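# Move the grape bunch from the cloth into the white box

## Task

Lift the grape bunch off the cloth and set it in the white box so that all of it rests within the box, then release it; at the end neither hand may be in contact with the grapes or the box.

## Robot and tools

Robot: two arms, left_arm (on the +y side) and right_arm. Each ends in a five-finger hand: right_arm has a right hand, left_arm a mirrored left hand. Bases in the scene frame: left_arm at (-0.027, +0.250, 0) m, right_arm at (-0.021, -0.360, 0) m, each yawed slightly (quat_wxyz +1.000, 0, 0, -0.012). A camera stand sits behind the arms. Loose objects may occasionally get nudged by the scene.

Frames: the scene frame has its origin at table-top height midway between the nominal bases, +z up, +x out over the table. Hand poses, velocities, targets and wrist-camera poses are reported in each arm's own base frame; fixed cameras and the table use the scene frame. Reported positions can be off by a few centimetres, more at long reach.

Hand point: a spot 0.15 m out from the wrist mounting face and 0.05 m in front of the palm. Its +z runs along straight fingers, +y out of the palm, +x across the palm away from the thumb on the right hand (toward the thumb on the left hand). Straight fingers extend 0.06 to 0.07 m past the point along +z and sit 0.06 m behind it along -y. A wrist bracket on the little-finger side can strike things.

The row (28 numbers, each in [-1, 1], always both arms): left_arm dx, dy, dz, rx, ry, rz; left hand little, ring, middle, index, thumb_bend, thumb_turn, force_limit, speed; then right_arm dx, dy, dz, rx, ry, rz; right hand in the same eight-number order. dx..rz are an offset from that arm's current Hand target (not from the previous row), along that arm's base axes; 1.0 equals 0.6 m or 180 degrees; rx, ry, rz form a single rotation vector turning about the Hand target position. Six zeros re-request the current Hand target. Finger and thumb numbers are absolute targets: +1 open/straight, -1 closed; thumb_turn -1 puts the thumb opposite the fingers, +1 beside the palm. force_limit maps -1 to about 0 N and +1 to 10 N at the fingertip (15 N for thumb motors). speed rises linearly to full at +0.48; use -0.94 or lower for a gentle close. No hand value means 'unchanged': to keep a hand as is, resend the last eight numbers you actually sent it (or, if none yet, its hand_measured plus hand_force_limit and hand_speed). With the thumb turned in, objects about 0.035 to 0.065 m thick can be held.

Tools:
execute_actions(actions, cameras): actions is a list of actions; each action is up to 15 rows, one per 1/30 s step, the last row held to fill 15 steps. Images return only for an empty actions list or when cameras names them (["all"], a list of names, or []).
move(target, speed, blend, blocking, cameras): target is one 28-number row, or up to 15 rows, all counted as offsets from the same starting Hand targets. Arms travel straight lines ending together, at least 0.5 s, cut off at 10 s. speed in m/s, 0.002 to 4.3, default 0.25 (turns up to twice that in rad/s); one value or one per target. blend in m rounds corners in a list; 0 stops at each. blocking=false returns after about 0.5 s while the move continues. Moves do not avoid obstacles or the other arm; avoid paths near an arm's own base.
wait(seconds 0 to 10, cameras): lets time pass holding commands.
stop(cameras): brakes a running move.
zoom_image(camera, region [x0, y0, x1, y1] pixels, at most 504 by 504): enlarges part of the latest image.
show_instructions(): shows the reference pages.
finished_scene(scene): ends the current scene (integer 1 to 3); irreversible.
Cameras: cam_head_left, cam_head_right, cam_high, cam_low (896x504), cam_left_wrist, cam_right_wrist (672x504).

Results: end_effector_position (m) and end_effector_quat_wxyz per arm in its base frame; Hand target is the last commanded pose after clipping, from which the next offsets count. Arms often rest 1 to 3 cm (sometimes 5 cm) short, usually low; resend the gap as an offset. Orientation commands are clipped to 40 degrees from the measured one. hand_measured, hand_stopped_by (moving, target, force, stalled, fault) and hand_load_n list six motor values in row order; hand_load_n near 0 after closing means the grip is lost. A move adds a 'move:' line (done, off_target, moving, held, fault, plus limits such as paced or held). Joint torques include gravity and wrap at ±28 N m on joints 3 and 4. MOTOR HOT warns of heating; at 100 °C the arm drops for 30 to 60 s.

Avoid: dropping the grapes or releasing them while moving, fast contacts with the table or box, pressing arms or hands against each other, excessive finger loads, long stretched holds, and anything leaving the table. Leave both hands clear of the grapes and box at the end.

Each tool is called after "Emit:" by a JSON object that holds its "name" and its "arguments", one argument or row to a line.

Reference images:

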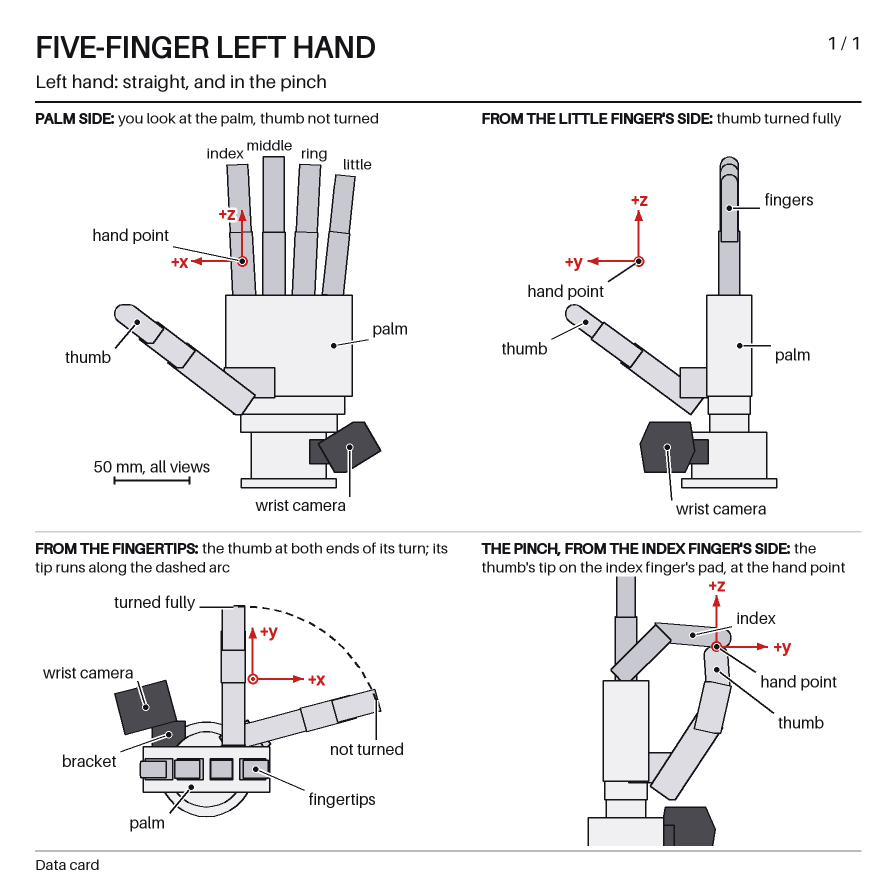

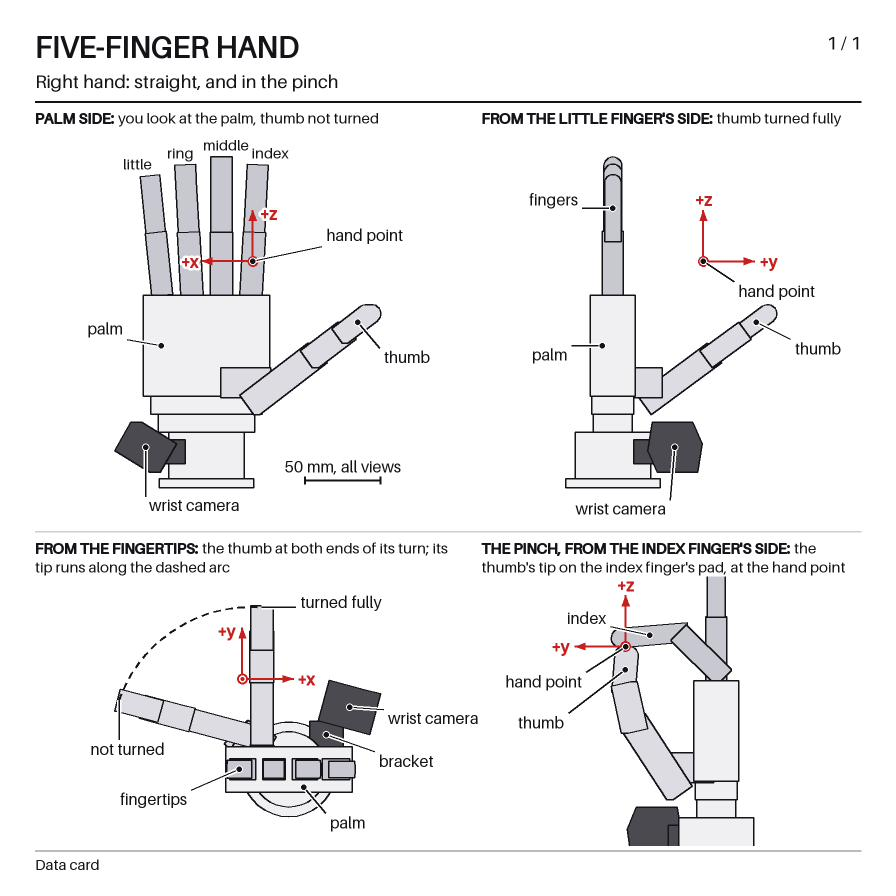

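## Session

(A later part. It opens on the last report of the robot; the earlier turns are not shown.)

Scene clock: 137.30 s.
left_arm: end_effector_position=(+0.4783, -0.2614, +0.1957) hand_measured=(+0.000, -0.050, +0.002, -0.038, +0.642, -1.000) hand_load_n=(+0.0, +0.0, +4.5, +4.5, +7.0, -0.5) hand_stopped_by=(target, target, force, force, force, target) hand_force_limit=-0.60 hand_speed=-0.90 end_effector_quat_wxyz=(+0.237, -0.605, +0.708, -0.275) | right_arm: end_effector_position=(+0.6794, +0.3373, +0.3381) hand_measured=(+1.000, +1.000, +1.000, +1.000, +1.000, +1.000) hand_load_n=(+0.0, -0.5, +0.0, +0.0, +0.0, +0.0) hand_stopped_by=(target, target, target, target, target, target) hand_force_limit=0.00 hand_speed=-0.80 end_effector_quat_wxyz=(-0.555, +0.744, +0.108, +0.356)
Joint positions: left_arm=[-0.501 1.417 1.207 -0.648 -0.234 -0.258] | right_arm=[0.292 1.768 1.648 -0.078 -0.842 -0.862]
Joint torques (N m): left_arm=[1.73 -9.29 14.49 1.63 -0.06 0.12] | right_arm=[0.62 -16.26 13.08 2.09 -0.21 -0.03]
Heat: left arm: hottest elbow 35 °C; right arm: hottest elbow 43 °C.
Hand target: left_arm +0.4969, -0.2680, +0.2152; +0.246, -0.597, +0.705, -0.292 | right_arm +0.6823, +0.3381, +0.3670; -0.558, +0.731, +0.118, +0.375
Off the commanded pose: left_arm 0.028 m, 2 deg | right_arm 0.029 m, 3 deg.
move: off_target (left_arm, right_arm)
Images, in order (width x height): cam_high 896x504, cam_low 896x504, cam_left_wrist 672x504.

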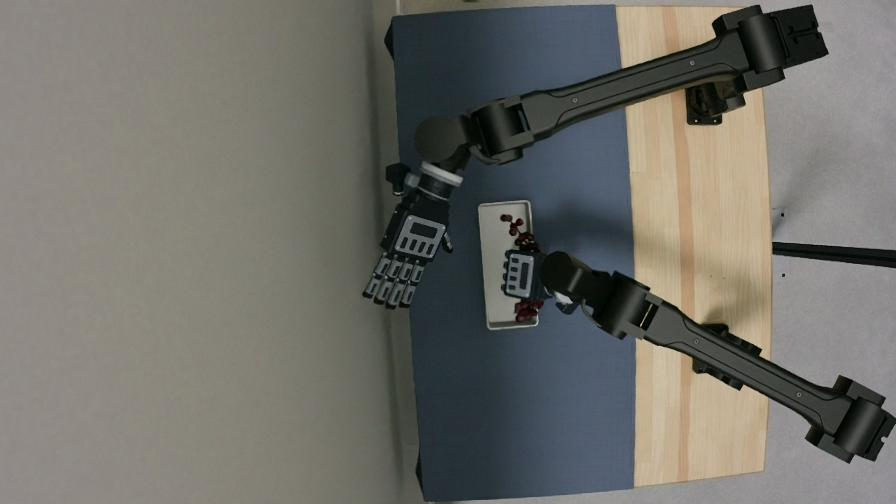

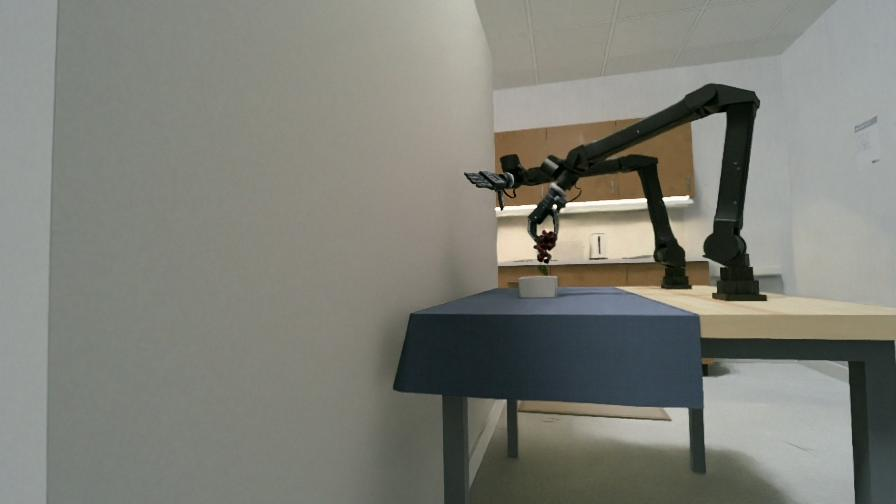

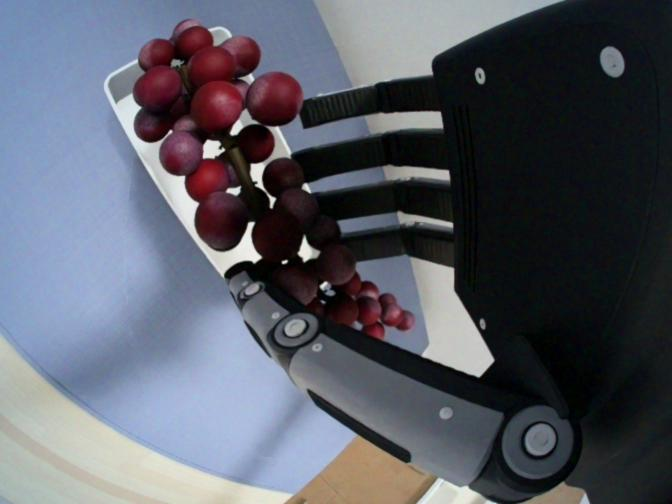

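Emit:
{"name": "move", "arguments": {
  "target": [0.003,0,-0.134,0,0,-0.033,0.0,-0.05,-0.3,-0.3,0,-1,-0.6,-0.9,0,0,0,0,0,0,1,1,1,1,1,1,0,-0.8],
  "speed": 0.1,
  "cameras": ["cam_high","cam_low","cam_left_wrist"]
}}

Emit:
{"name": "zoom_image", "arguments": {
  "camera": "cam_low",
  "region": [500, 190, 720, 310]
}}

Emit:
{"name": "zoom_image", "arguments": {
  "camera": "cam_high",
  "region": [460, 180, 640, 360]
}}

Scene clock: 156.97 s.
left_arm: end_effector_position=(+0.4941, -0.2711, +0.1393) hand_measured=(+0.000, -0.050, +0.002, -0.038, +0.642, -1.000) hand_load_n=(+0.0, +0.5, +4.5, +4.5, +7.0, -0.5) hand_stopped_by=(target, target, force, force, force, target) hand_force_limit=-0.60 hand_speed=-0.90 end_effector_quat_wxyz=(+0.228, -0.565, +0.732, -0.306) | right_arm: end_effector_position=(+0.6794, +0.3373, +0.3381) hand_measured=(+1.000, +1.000, +1.000, +1.000, +1.000, +1.000) hand_load_n=(+0.0, +0.0, +0.0, +0.0, +0.0, +0.0) hand_stopped_by=(target, target, target, target, target, target) hand_force_limit=0.00 hand_speed=-0.80 end_effector_quat_wxyz=(-0.555, +0.744, +0.108, +0.356)
Joint positions: left_arm=[-0.48 1.487 1.108 -0.421 -0.145 -0.164] | right_arm=[0.292 1.768 1.648 -0.078 -0.842 -0.862]
Joint torques (N m): left_arm=[1.96 -10.29 9.74 1.96 0.01 0.11] | right_arm=[0.67 -16.21 13.07 2.07 -0.22 -0.03]
Heat: left arm: hottest elbow 35 °C; right arm: hottest elbow 44 °C.
Hand target: left_arm +0.4987, -0.2680, +0.1348; +0.231, -0.560, +0.735, -0.305 | right_arm +0.6823, +0.3381, +0.3670; -0.558, +0.731, +0.118, +0.375
Off the commanded pose: left_arm 0.007 m, 1 deg | right_arm 0.029 m, 3 deg.
move: off_target (right_arm)
Images, in order (width x height): cam_high 896x504, cam_low 896x504, cam_left_wrist 672x504.

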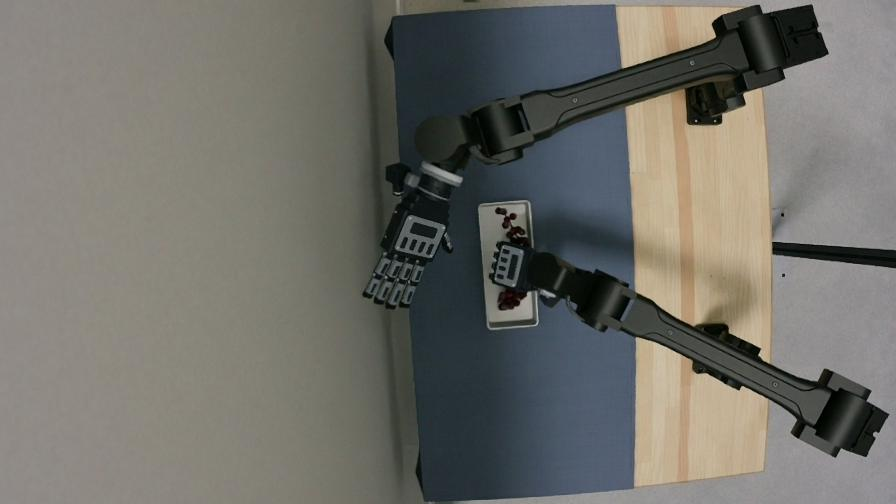

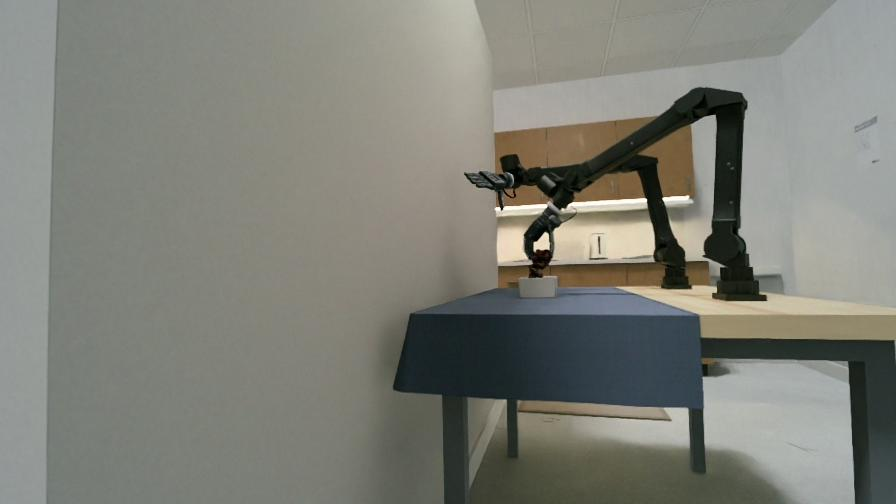

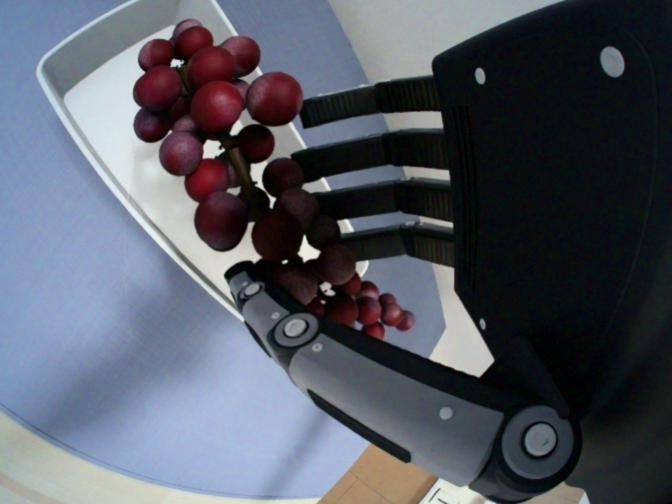

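Scaled by 2.291 from the camera's 896x504 image, which has a finer 1280x720 frame.

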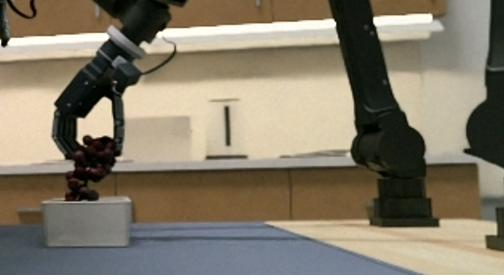

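Scaled by 2.800 from the camera's 896x504 image, which has a finer 1280x720 frame.

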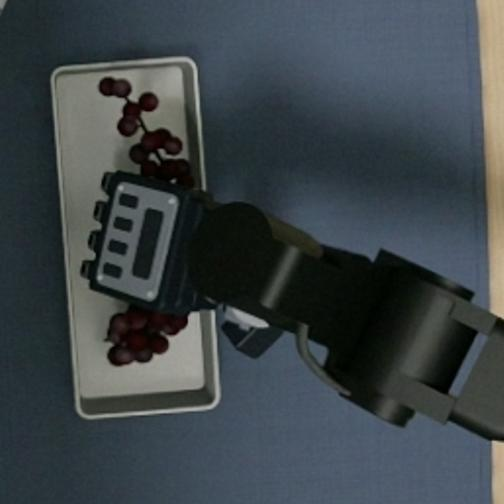

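Emit:
{"name": "move", "arguments": {
  "target": [
    [0.0175,0.009,0,0,0,0.0167,-0.2,-0.25,-0.3,-0.3,0,-1,-0.8,-0.92,0,0,0,0,0,0,1,1,1,1,1,1,0,-0.8],
    [0.0175,0.009,-0.075,0,0,0.0167,-0.2,-0.25,-0.3,-0.3,0,-1,-0.8,-0.92,0,0,0,0,0,0,1,1,1,1,1,1,0,-0.8]
  ],
  "speed": 0.08,
  "cameras": ["cam_high","cam_low","cam_left_wrist"]
}}

Emit:
{"name": "zoom_image", "arguments": {
  "camera": "cam_low",
  "region": [500, 190, 720, 310]
}}

Emit:
{"name": "zoom_image", "arguments": {
  "camera": "cam_high",
  "region": [460, 180, 640, 360]
}}

Scene clock: 195.30 s.
left_arm: end_effector_position=(+0.5047, -0.2652, +0.0952) hand_measured=(-0.200, -0.086, +0.000, -0.038, +0.642, -1.000) hand_load_n=(+0.0, +0.0, +0.5, +0.0, +0.0, +0.0) hand_stopped_by=(target, force, force, force, force, target) hand_force_limit=-0.80 hand_speed=-0.92 end_effector_quat_wxyz=(+0.238, -0.571, +0.727, -0.299) | right_arm: end_effector_position=(+0.6794, +0.3373, +0.3381) hand_measured=(+1.000, +1.000, +1.000, +1.000, +1.000, +1.000) hand_load_n=(+0.0, +0.0, +0.0, +0.0, +0.0, +0.0) hand_stopped_by=(target, target, target, target, target, target) hand_force_limit=0.00 hand_speed=-0.80 end_effector_quat_wxyz=(-0.555, +0.744, +0.108, +0.356)
Joint positions: left_arm=[-0.471 1.555 1.059 -0.306 -0.168 -0.164] | right_arm=[0.292 1.768 1.648 -0.078 -0.842 -0.862]
Joint torques (N m): left_arm=[1.96 -10.58 9.24 1.96 -0.29 -0.17] | right_arm=[0.62 -16.26 13.07 2.09 -0.21 -0.03]
Heat: left arm: hottest elbow 36 °C; right arm: hottest elbow 44 °C.
Hand target: left_arm +0.5093, -0.2625, +0.0900; +0.239, -0.579, +0.720, -0.299 | right_arm +0.6823, +0.3381, +0.3670; -0.558, +0.731, +0.118, +0.375
Off the commanded pose: left_arm 0.008 m, 1 deg | right_arm 0.029 m, 3 deg.
move: off_target (right_arm)
Images, in order (width x height): cam_high 896x504, cam_low 896x504, cam_left_wrist 672x504.

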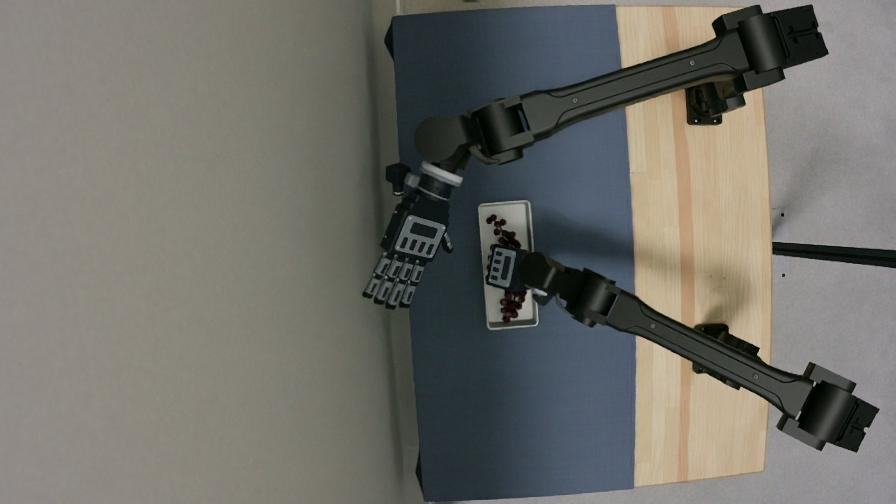

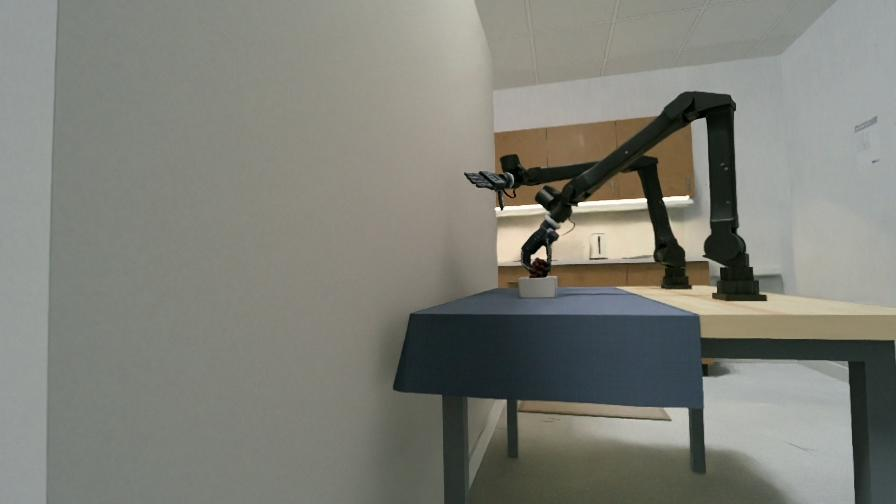

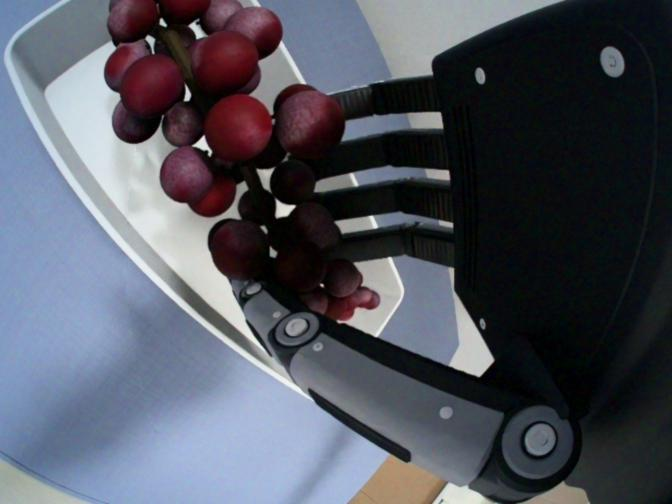

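Scaled by 2.291 from the camera's 896x504 image, which has a finer 1280x720 frame.

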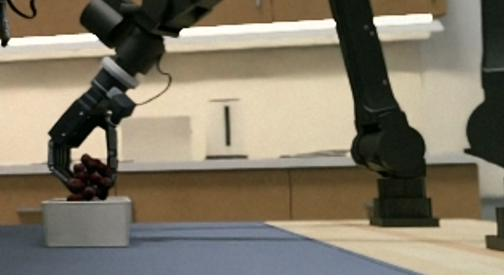

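Scaled by 2.800 from the camera's 896x504 image, which has a finer 1280x720 frame.

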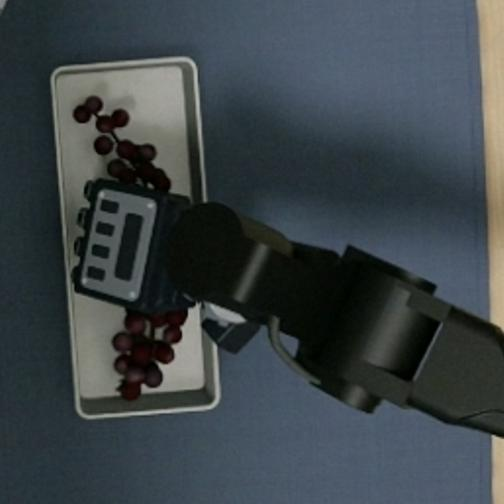

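Emit:
{"name": "move", "arguments": {
  "target": [
    [0,-0.02,0,0,0,0,-0.2,-0.25,-0.3,-0.3,0,-1,-0.8,-0.92,0,0,0,0,0,0,1,1,1,1,1,1,0,-0.8],
    [0,-0.02,-0.042,0,0,0,-0.2,-0.25,-0.3,-0.3,0,-1,-0.8,-0.92,0,0,0,0,0,0,1,1,1,1,1,1,0,-0.8]
  ],
  "speed": 0.05,
  "cameras": ["cam_high","cam_low","cam_left_wrist"]
}}

Emit:
{"name": "zoom_image", "arguments": {
  "camera": "cam_low",
  "region": [500, 230, 610, 310]
}}

Emit:
{"name": "zoom_image", "arguments": {
  "camera": "cam_high",
  "region": [460, 180, 640, 360]
}}

Scene clock: 204.93 s.
left_arm: end_effector_position=(+0.5099, -0.2703, +0.0726) hand_measured=(-0.200, -0.086, +0.000, -0.038, +0.642, -1.000) hand_load_n=(+0.0, +0.0, +0.5, +0.5, +0.0, +0.0) hand_stopped_by=(target, force, force, force, force, target) hand_force_limit=-0.80 hand_speed=-0.92 end_effector_quat_wxyz=(+0.241, -0.575, +0.722, -0.299) | right_arm: end_effector_position=(+0.6794, +0.3373, +0.3381) hand_measured=(+1.000, +1.000, +1.000, +1.000, +1.000, +1.000) hand_load_n=(+0.0, +0.0, +0.0, +0.0, +0.0, +0.0) hand_stopped_by=(target, target, target, target, target, target) hand_force_limit=0.00 hand_speed=-0.80 end_effector_quat_wxyz=(-0.555, +0.744, +0.108, +0.356)
Joint positions: left_arm=[-0.478 1.601 1.045 -0.243 -0.183 -0.178] | right_arm=[0.292 1.768 1.648 -0.078 -0.842 -0.862]
Joint torques (N m): left_arm=[0.79 -10.7 8.8 1.88 -0.31 -0.19] | right_arm=[0.67 -16.21 13.08 2.07 -0.22 -0.03]
Heat: left arm: hottest shoulder 35 °C; right arm: hottest elbow 44 °C.
Hand target: left_arm +0.5093, -0.2745, +0.0647; +0.239, -0.579, +0.720, -0.299 | right_arm +0.6823, +0.3381, +0.3670; -0.558, +0.731, +0.118, +0.375
Off the commanded pose: left_arm 0.009 m, 1 deg | right_arm 0.029 m, 3 deg.
move: off_target (right_arm)
Images, in order (width x height): cam_high 896x504, cam_low 896x504, cam_left_wrist 672x504.

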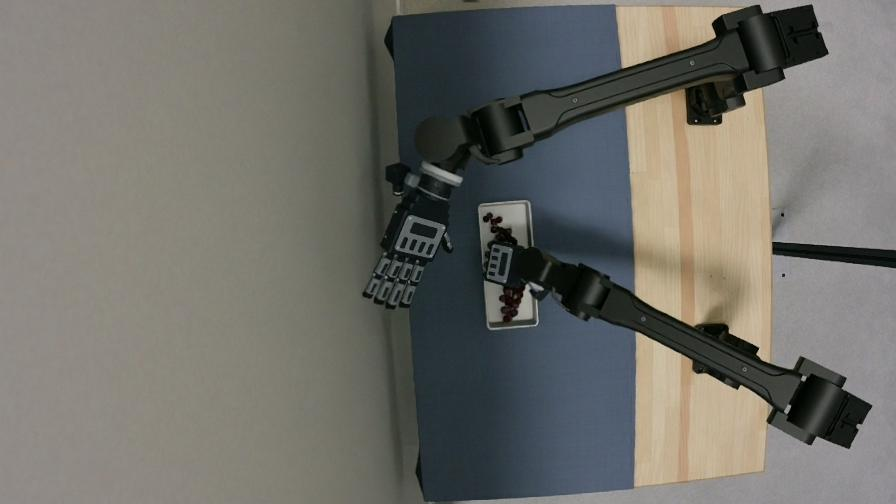

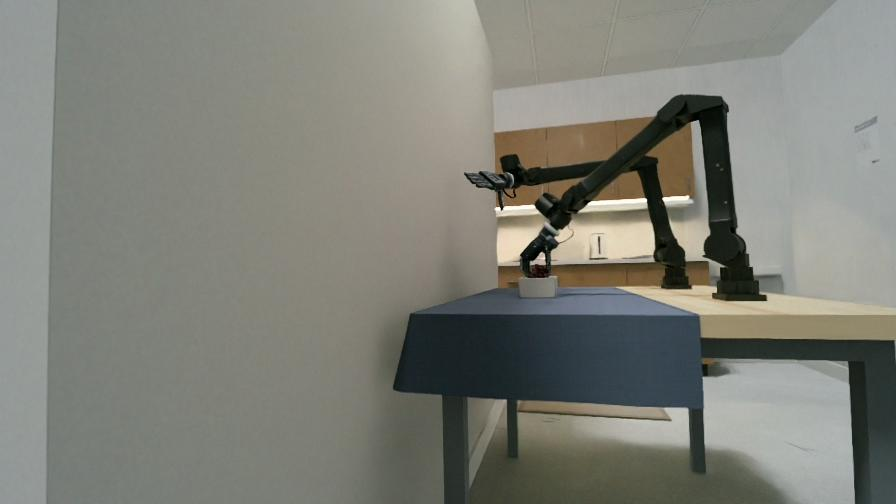

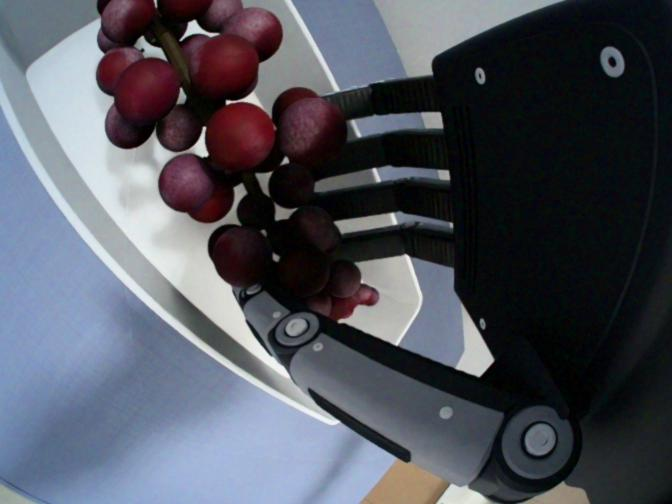

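Scaled by 4.582 from the camera's 896x504 image, which has a finer 1280x720 frame.

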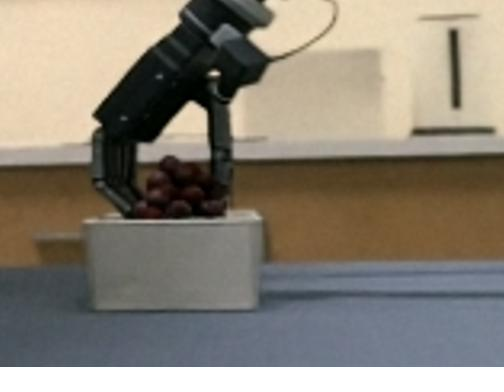

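Scaled by 2.800 from the camera's 896x504 image, which has a finer 1280x720 frame.

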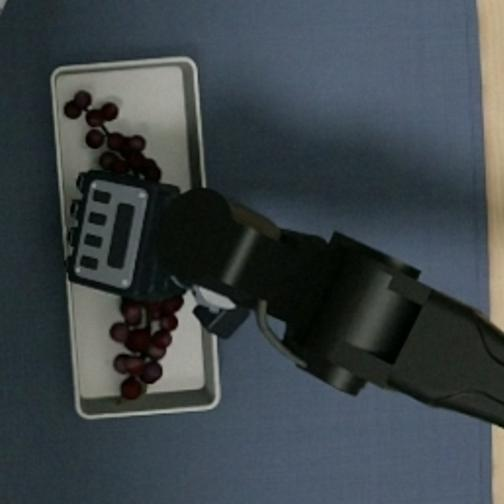

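Emit:
{"name": "move", "arguments": {
  "target": [
    [-0.0133,-0.01,0,0,0,0,-0.2,-0.25,-0.3,-0.3,0,-1,-0.8,-0.92,0,0,0,0,0,0,1,1,1,1,1,1,0,-0.8],
    [-0.0133,-0.01,-0.0245,0,0,0,-0.2,-0.25,-0.3,-0.3,0,-1,-0.8,-0.92,0,0,0,0,0,0,1,1,1,1,1,1,0,-0.8]
  ],
  "speed": 0.05,
  "cameras": ["cam_high","cam_low","cam_left_wrist"]
}}

Emit:
{"name": "zoom_image", "arguments": {
  "camera": "cam_low",
  "region": [500, 230, 610, 310]
}}

Emit:
{"name": "zoom_image", "arguments": {
  "camera": "cam_high",
  "region": [460, 180, 640, 360]
}}

Scene clock: 215.77 s.
left_arm: end_effector_position=(+0.5023, -0.2772, +0.0589) hand_measured=(-0.200, -0.086, +0.000, -0.038, +0.642, -1.000) hand_load_n=(+0.0, +0.0, +0.0, +0.5, +0.0, +0.0) hand_stopped_by=(target, force, force, force, force, target) hand_force_limit=-0.80 hand_speed=-0.92 end_effector_quat_wxyz=(+0.242, -0.575, +0.722, -0.300) | right_arm: end_effector_position=(+0.6794, +0.3373, +0.3381) hand_measured=(+1.000, +1.000, +1.000, +1.000, +1.000, +1.000) hand_load_n=(+0.0, +0.0, +0.0, +0.0, +0.0, +0.0) hand_stopped_by=(target, target, target, target, target, target) hand_force_limit=0.00 hand_speed=-0.80 end_effector_quat_wxyz=(-0.555, +0.744, +0.108, +0.356)
Joint positions: left_arm=[-0.498 1.613 1.017 -0.203 -0.196 -0.192] | right_arm=[0.292 1.768 1.648 -0.078 -0.842 -0.862]
Joint torques (N m): left_arm=[0.85 -10.58 8.53 1.91 -0.34 -0.18] | right_arm=[0.67 -16.26 13.07 2.09 -0.21 -0.03]
Heat: left arm: hottest shoulder 35 °C; right arm: hottest elbow 44 °C.
Hand target: left_arm +0.5012, -0.2806, +0.0499; +0.239, -0.579, +0.720, -0.299 | right_arm +0.6823, +0.3381, +0.3670; -0.558, +0.731, +0.118, +0.375
Off the commanded pose: left_arm 0.010 m, 1 deg | right_arm 0.029 m, 3 deg.
move: off_target (right_arm)
Images, in order (width x height): cam_high 896x504, cam_low 896x504, cam_left_wrist 672x504.

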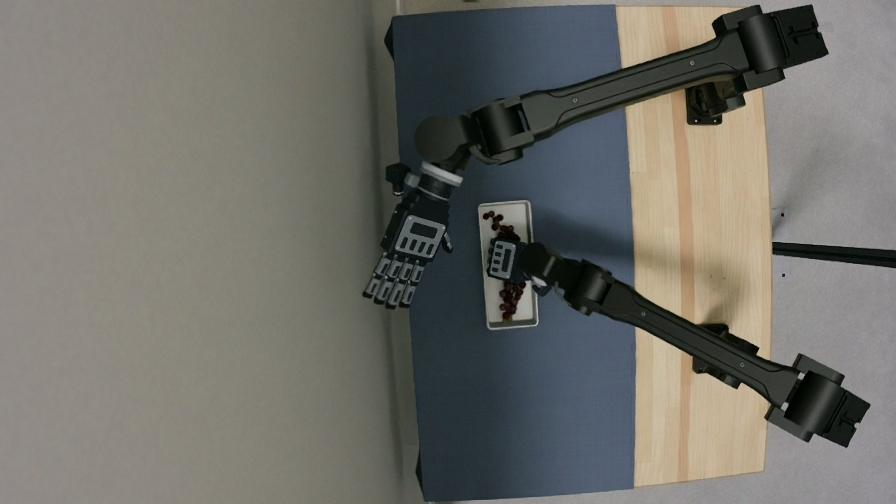

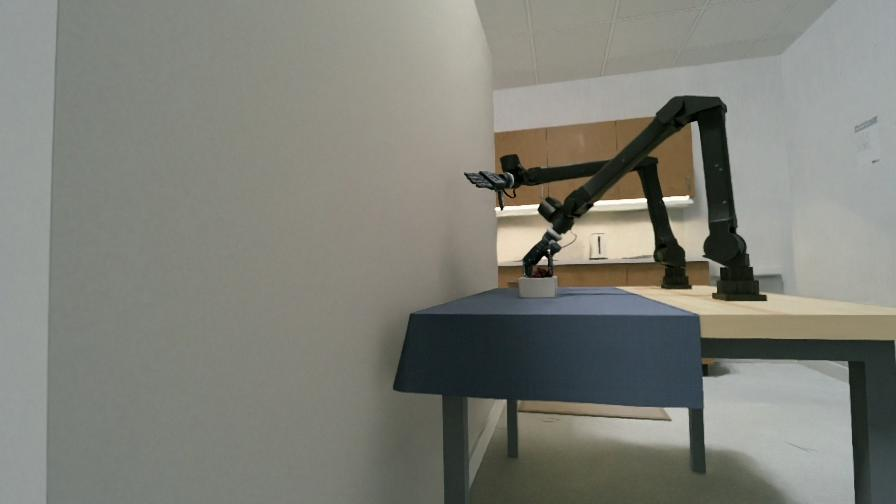

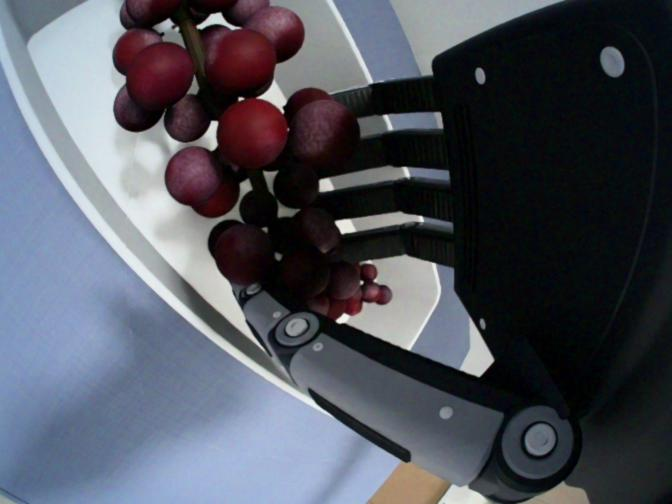

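Scaled by 4.582 from the camera's 896x504 image, which has a finer 1280x720 frame.

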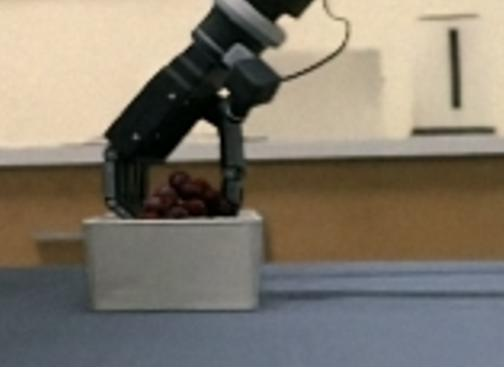

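Scaled by 2.800 from the camera's 896x504 image, which has a finer 1280x720 frame.

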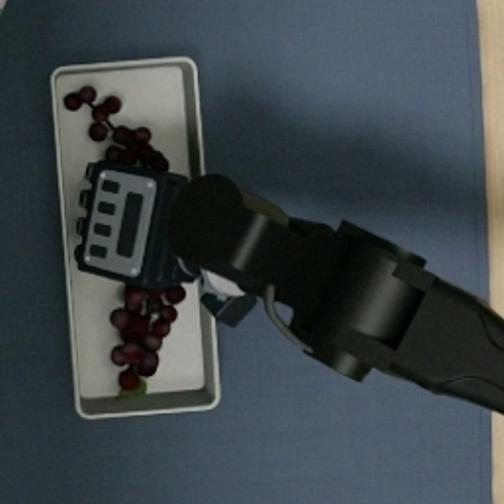

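Emit:
{"name": "move", "arguments": {
  "target": [
    [0,0,-0.027,0,0,0,-0.2,-0.25,-0.3,-0.3,0,-1,-0.8,-0.92,0,0,0,0,0,0,1,1,1,1,1,1,0,-0.8],
    [0,0,-0.027,0,0,0,0.1,0.15,0.2,0.15,0.9,-1,-0.8,-0.85,0,0,0,0,0,0,1,1,1,1,1,1,0,-0.8]
  ],
  "speed": 0.05,
  "cameras": ["cam_high","cam_low","cam_left_wrist"]
}}

Emit:
{"name": "zoom_image", "arguments": {
  "camera": "cam_low",
  "region": [500, 230, 610, 310]
}}

Emit:
{"name": "zoom_image", "arguments": {
  "camera": "cam_high",
  "region": [460, 180, 640, 360]
}}

Scene clock: 226.83 s.
left_arm: end_effector_position=(+0.5032, -0.2767, +0.0423) hand_measured=(+0.100, +0.150, +0.200, +0.150, +0.898, -1.000) hand_load_n=(-1.0, +0.0, +0.0, +0.0, -3.0, -1.5) hand_stopped_by=(target, target, target, target, target, target) hand_force_limit=-0.80 hand_speed=-0.85 end_effector_quat_wxyz=(+0.243, -0.576, +0.721, -0.299) | right_arm: end_effector_position=(+0.6794, +0.3373, +0.3381) hand_measured=(+1.000, +1.000, +1.000, +1.000, +1.000, +1.000) hand_load_n=(+0.0, +0.0, +0.0, +0.0, +0.0, +0.0) hand_stopped_by=(target, target, target, target, target, target) hand_force_limit=0.00 hand_speed=-0.80 end_effector_quat_wxyz=(-0.555, +0.744, +0.108, +0.356)
Joint positions: left_arm=[-0.498 1.641 0.999 -0.157 -0.201 -0.193] | right_arm=[0.292 1.768 1.648 -0.078 -0.842 -0.862]
Joint torques (N m): left_arm=[0.91 -10.81 8.36 1.88 -0.16 -0.17] | right_arm=[0.67 -16.26 13.08 2.09 -0.21 -0.03]
Heat: left arm: hottest shoulder 35 °C; right arm: hottest elbow 44 °C.
Hand target: left_arm +0.5012, -0.2806, +0.0337; +0.239, -0.579, +0.720, -0.299 | right_arm +0.6823, +0.3381, +0.3670; -0.558, +0.731, +0.118, +0.375
Off the commanded pose: left_arm 0.010 m, 1 deg | right_arm 0.029 m, 3 deg.
move: off_target (right_arm)
Images, in order (width x height): cam_high 896x504, cam_low 896x504, cam_left_wrist 672x504.

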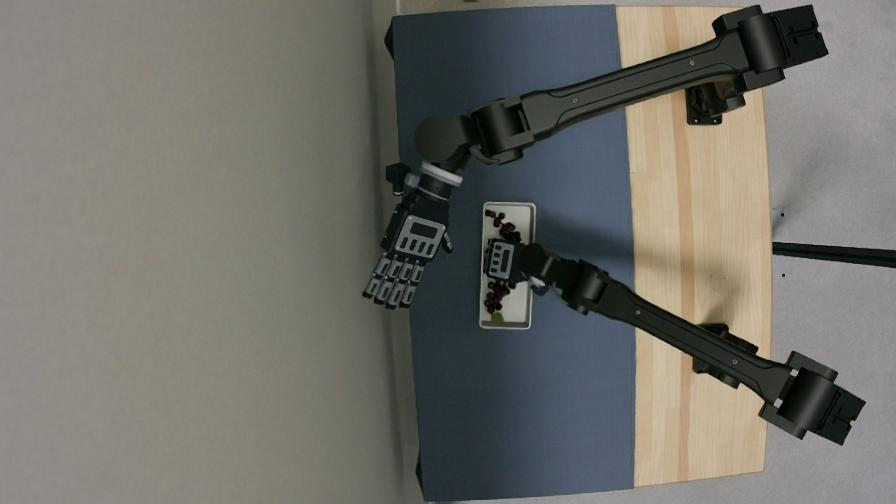

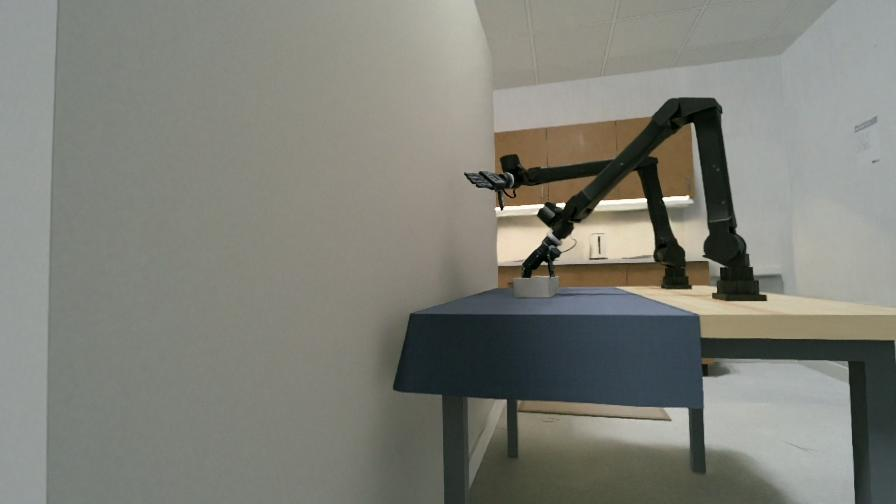

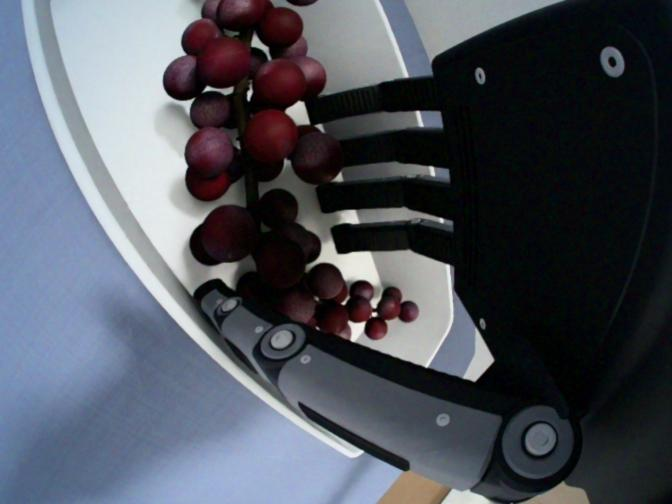

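Scaled by 4.582 from the camera's 896x504 image, which has a finer 1280x720 frame.

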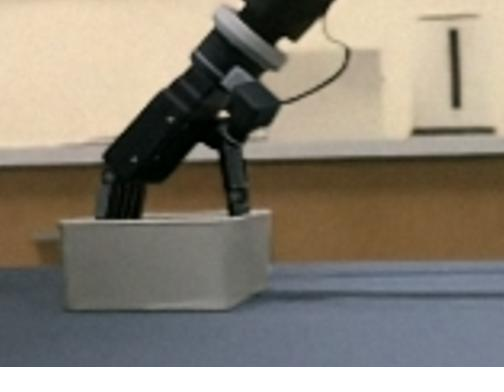

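Scaled by 2.800 from the camera's 896x504 image, which has a finer 1280x720 frame.

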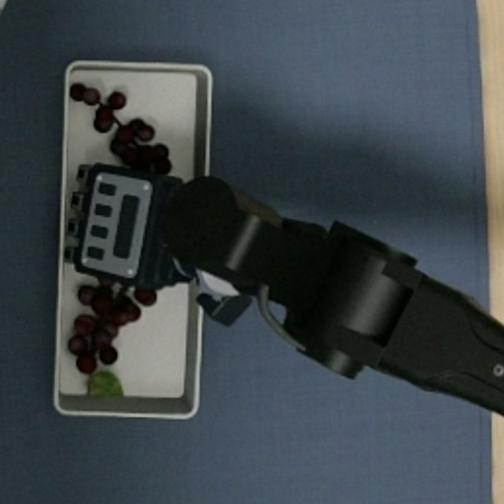

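Emit:
{"name": "move", "arguments": {
  "target": [
    [0,0,0,0,0,0,0.0,0.07,0.15,0.15,0.8,-1,-0.8,-0.85,0,0,0,0,0,0,1,1,1,1,1,1,0,-0.8],
    [0.02,-0.02,0.08,0,0,0,0.0,0.07,0.15,0.15,0.8,-1,-0.8,-0.85,0,0,0,0,0,0,1,1,1,1,1,1,0,-0.8]
  ],
  "speed": 0.06,
  "cameras": ["cam_high","cam_low","cam_left_wrist"]
}}

Emit:
{"name": "zoom_image", "arguments": {
  "camera": "cam_low",
  "region": [500, 230, 610, 310]
}}

Emit:
{"name": "zoom_image", "arguments": {
  "camera": "cam_high",
  "region": [460, 180, 640, 360]
}}

Scene clock: 234.00 s.
left_arm: end_effector_position=(+0.5007, -0.2798, +0.0633) hand_measured=(+0.000, +0.070, +0.150, +0.150, +0.800, -1.000) hand_load_n=(+0.0, +0.0, +0.0, +0.0, +0.0, +0.0) hand_stopped_by=(target, target, target, target, target, target) hand_force_limit=-0.80 hand_speed=-0.85 end_effector_quat_wxyz=(+0.235, -0.578, +0.729, -0.283) | right_arm: end_effector_position=(+0.6794, +0.3373, +0.3381) hand_measured=(+1.000, +1.000, +1.000, +1.000, +1.000, +1.000) hand_load_n=(+0.0, +0.0, +0.0, +0.0, +0.0, +0.0) hand_stopped_by=(target, target, target, target, target, target) hand_force_limit=0.00 hand_speed=-0.80 end_effector_quat_wxyz=(-0.555, +0.744, +0.108, +0.356)
Joint positions: left_arm=[-0.505 1.619 1.057 -0.278 -0.203 -0.198] | right_arm=[0.292 1.768 1.648 -0.078 -0.842 -0.862]
Joint torques (N m): left_arm=[0.73 -11.99 12.44 0.92 -0.32 -0.2] | right_arm=[0.62 -16.26 13.07 2.1 -0.22 -0.03]
Heat: left arm: hottest shoulder 35 °C; right arm: hottest elbow 44 °C.
Hand target: left_arm +0.5133, -0.2924, +0.0817; +0.239, -0.579, +0.720, -0.298 | right_arm +0.6823, +0.3381, +0.3670; -0.558, +0.731, +0.118, +0.375
Off the commanded pose: left_arm 0.026 m, 2 deg | right_arm 0.029 m, 3 deg.
move: off_target (left_arm, right_arm)
Images, in order (width x height): cam_high 896x504, cam_low 896x504, cam_left_wrist 672x504.

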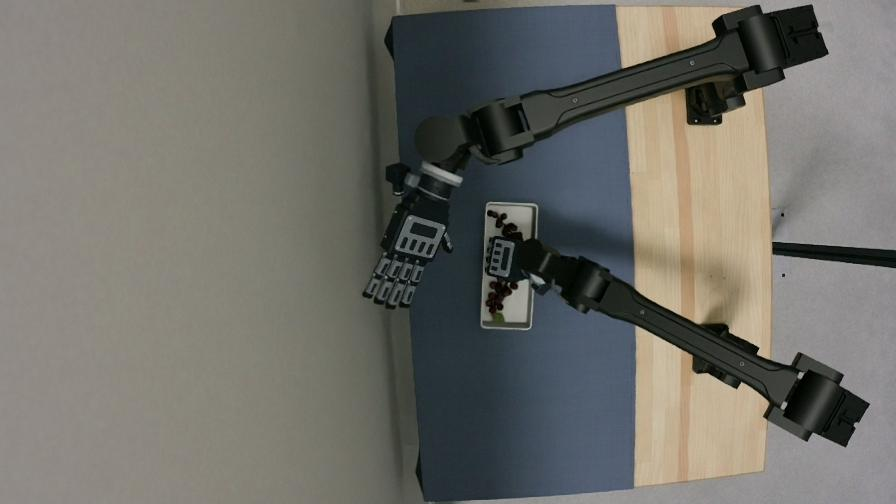

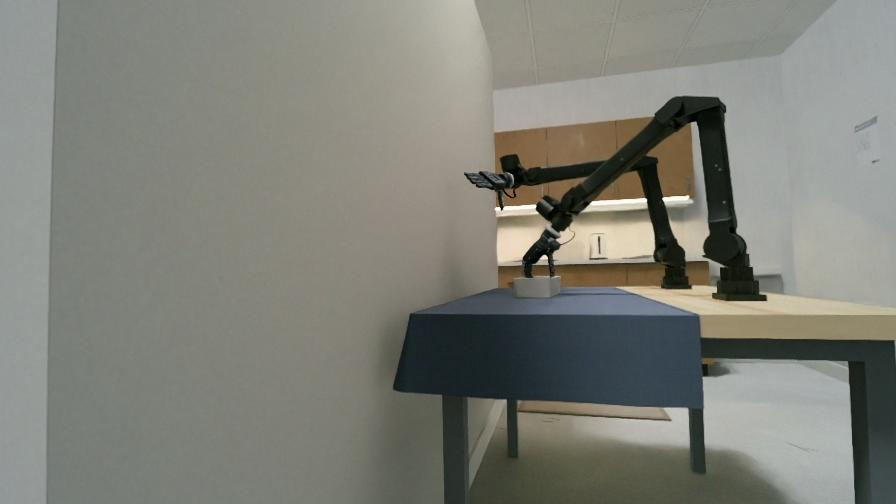

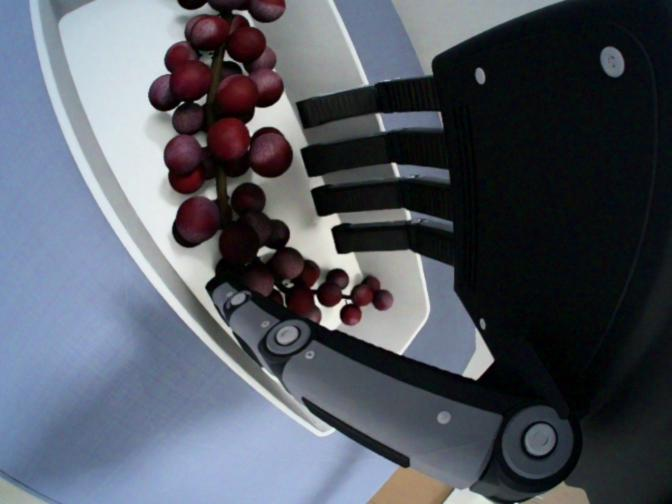

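Scaled by 4.582 from the camera's 896x504 image, which has a finer 1280x720 frame.

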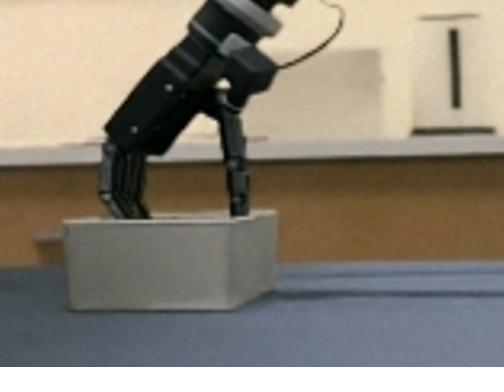

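Scaled by 2.800 from the camera's 896x504 image, which has a finer 1280x720 frame.

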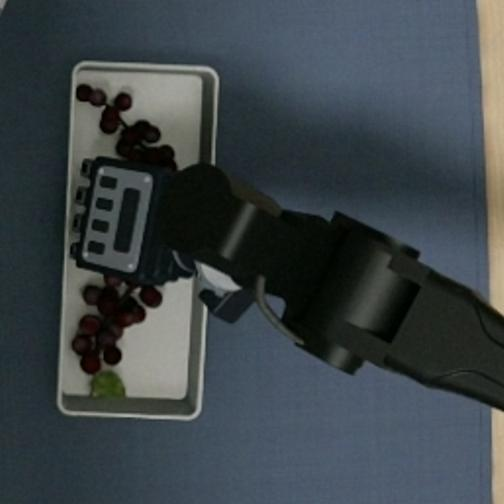

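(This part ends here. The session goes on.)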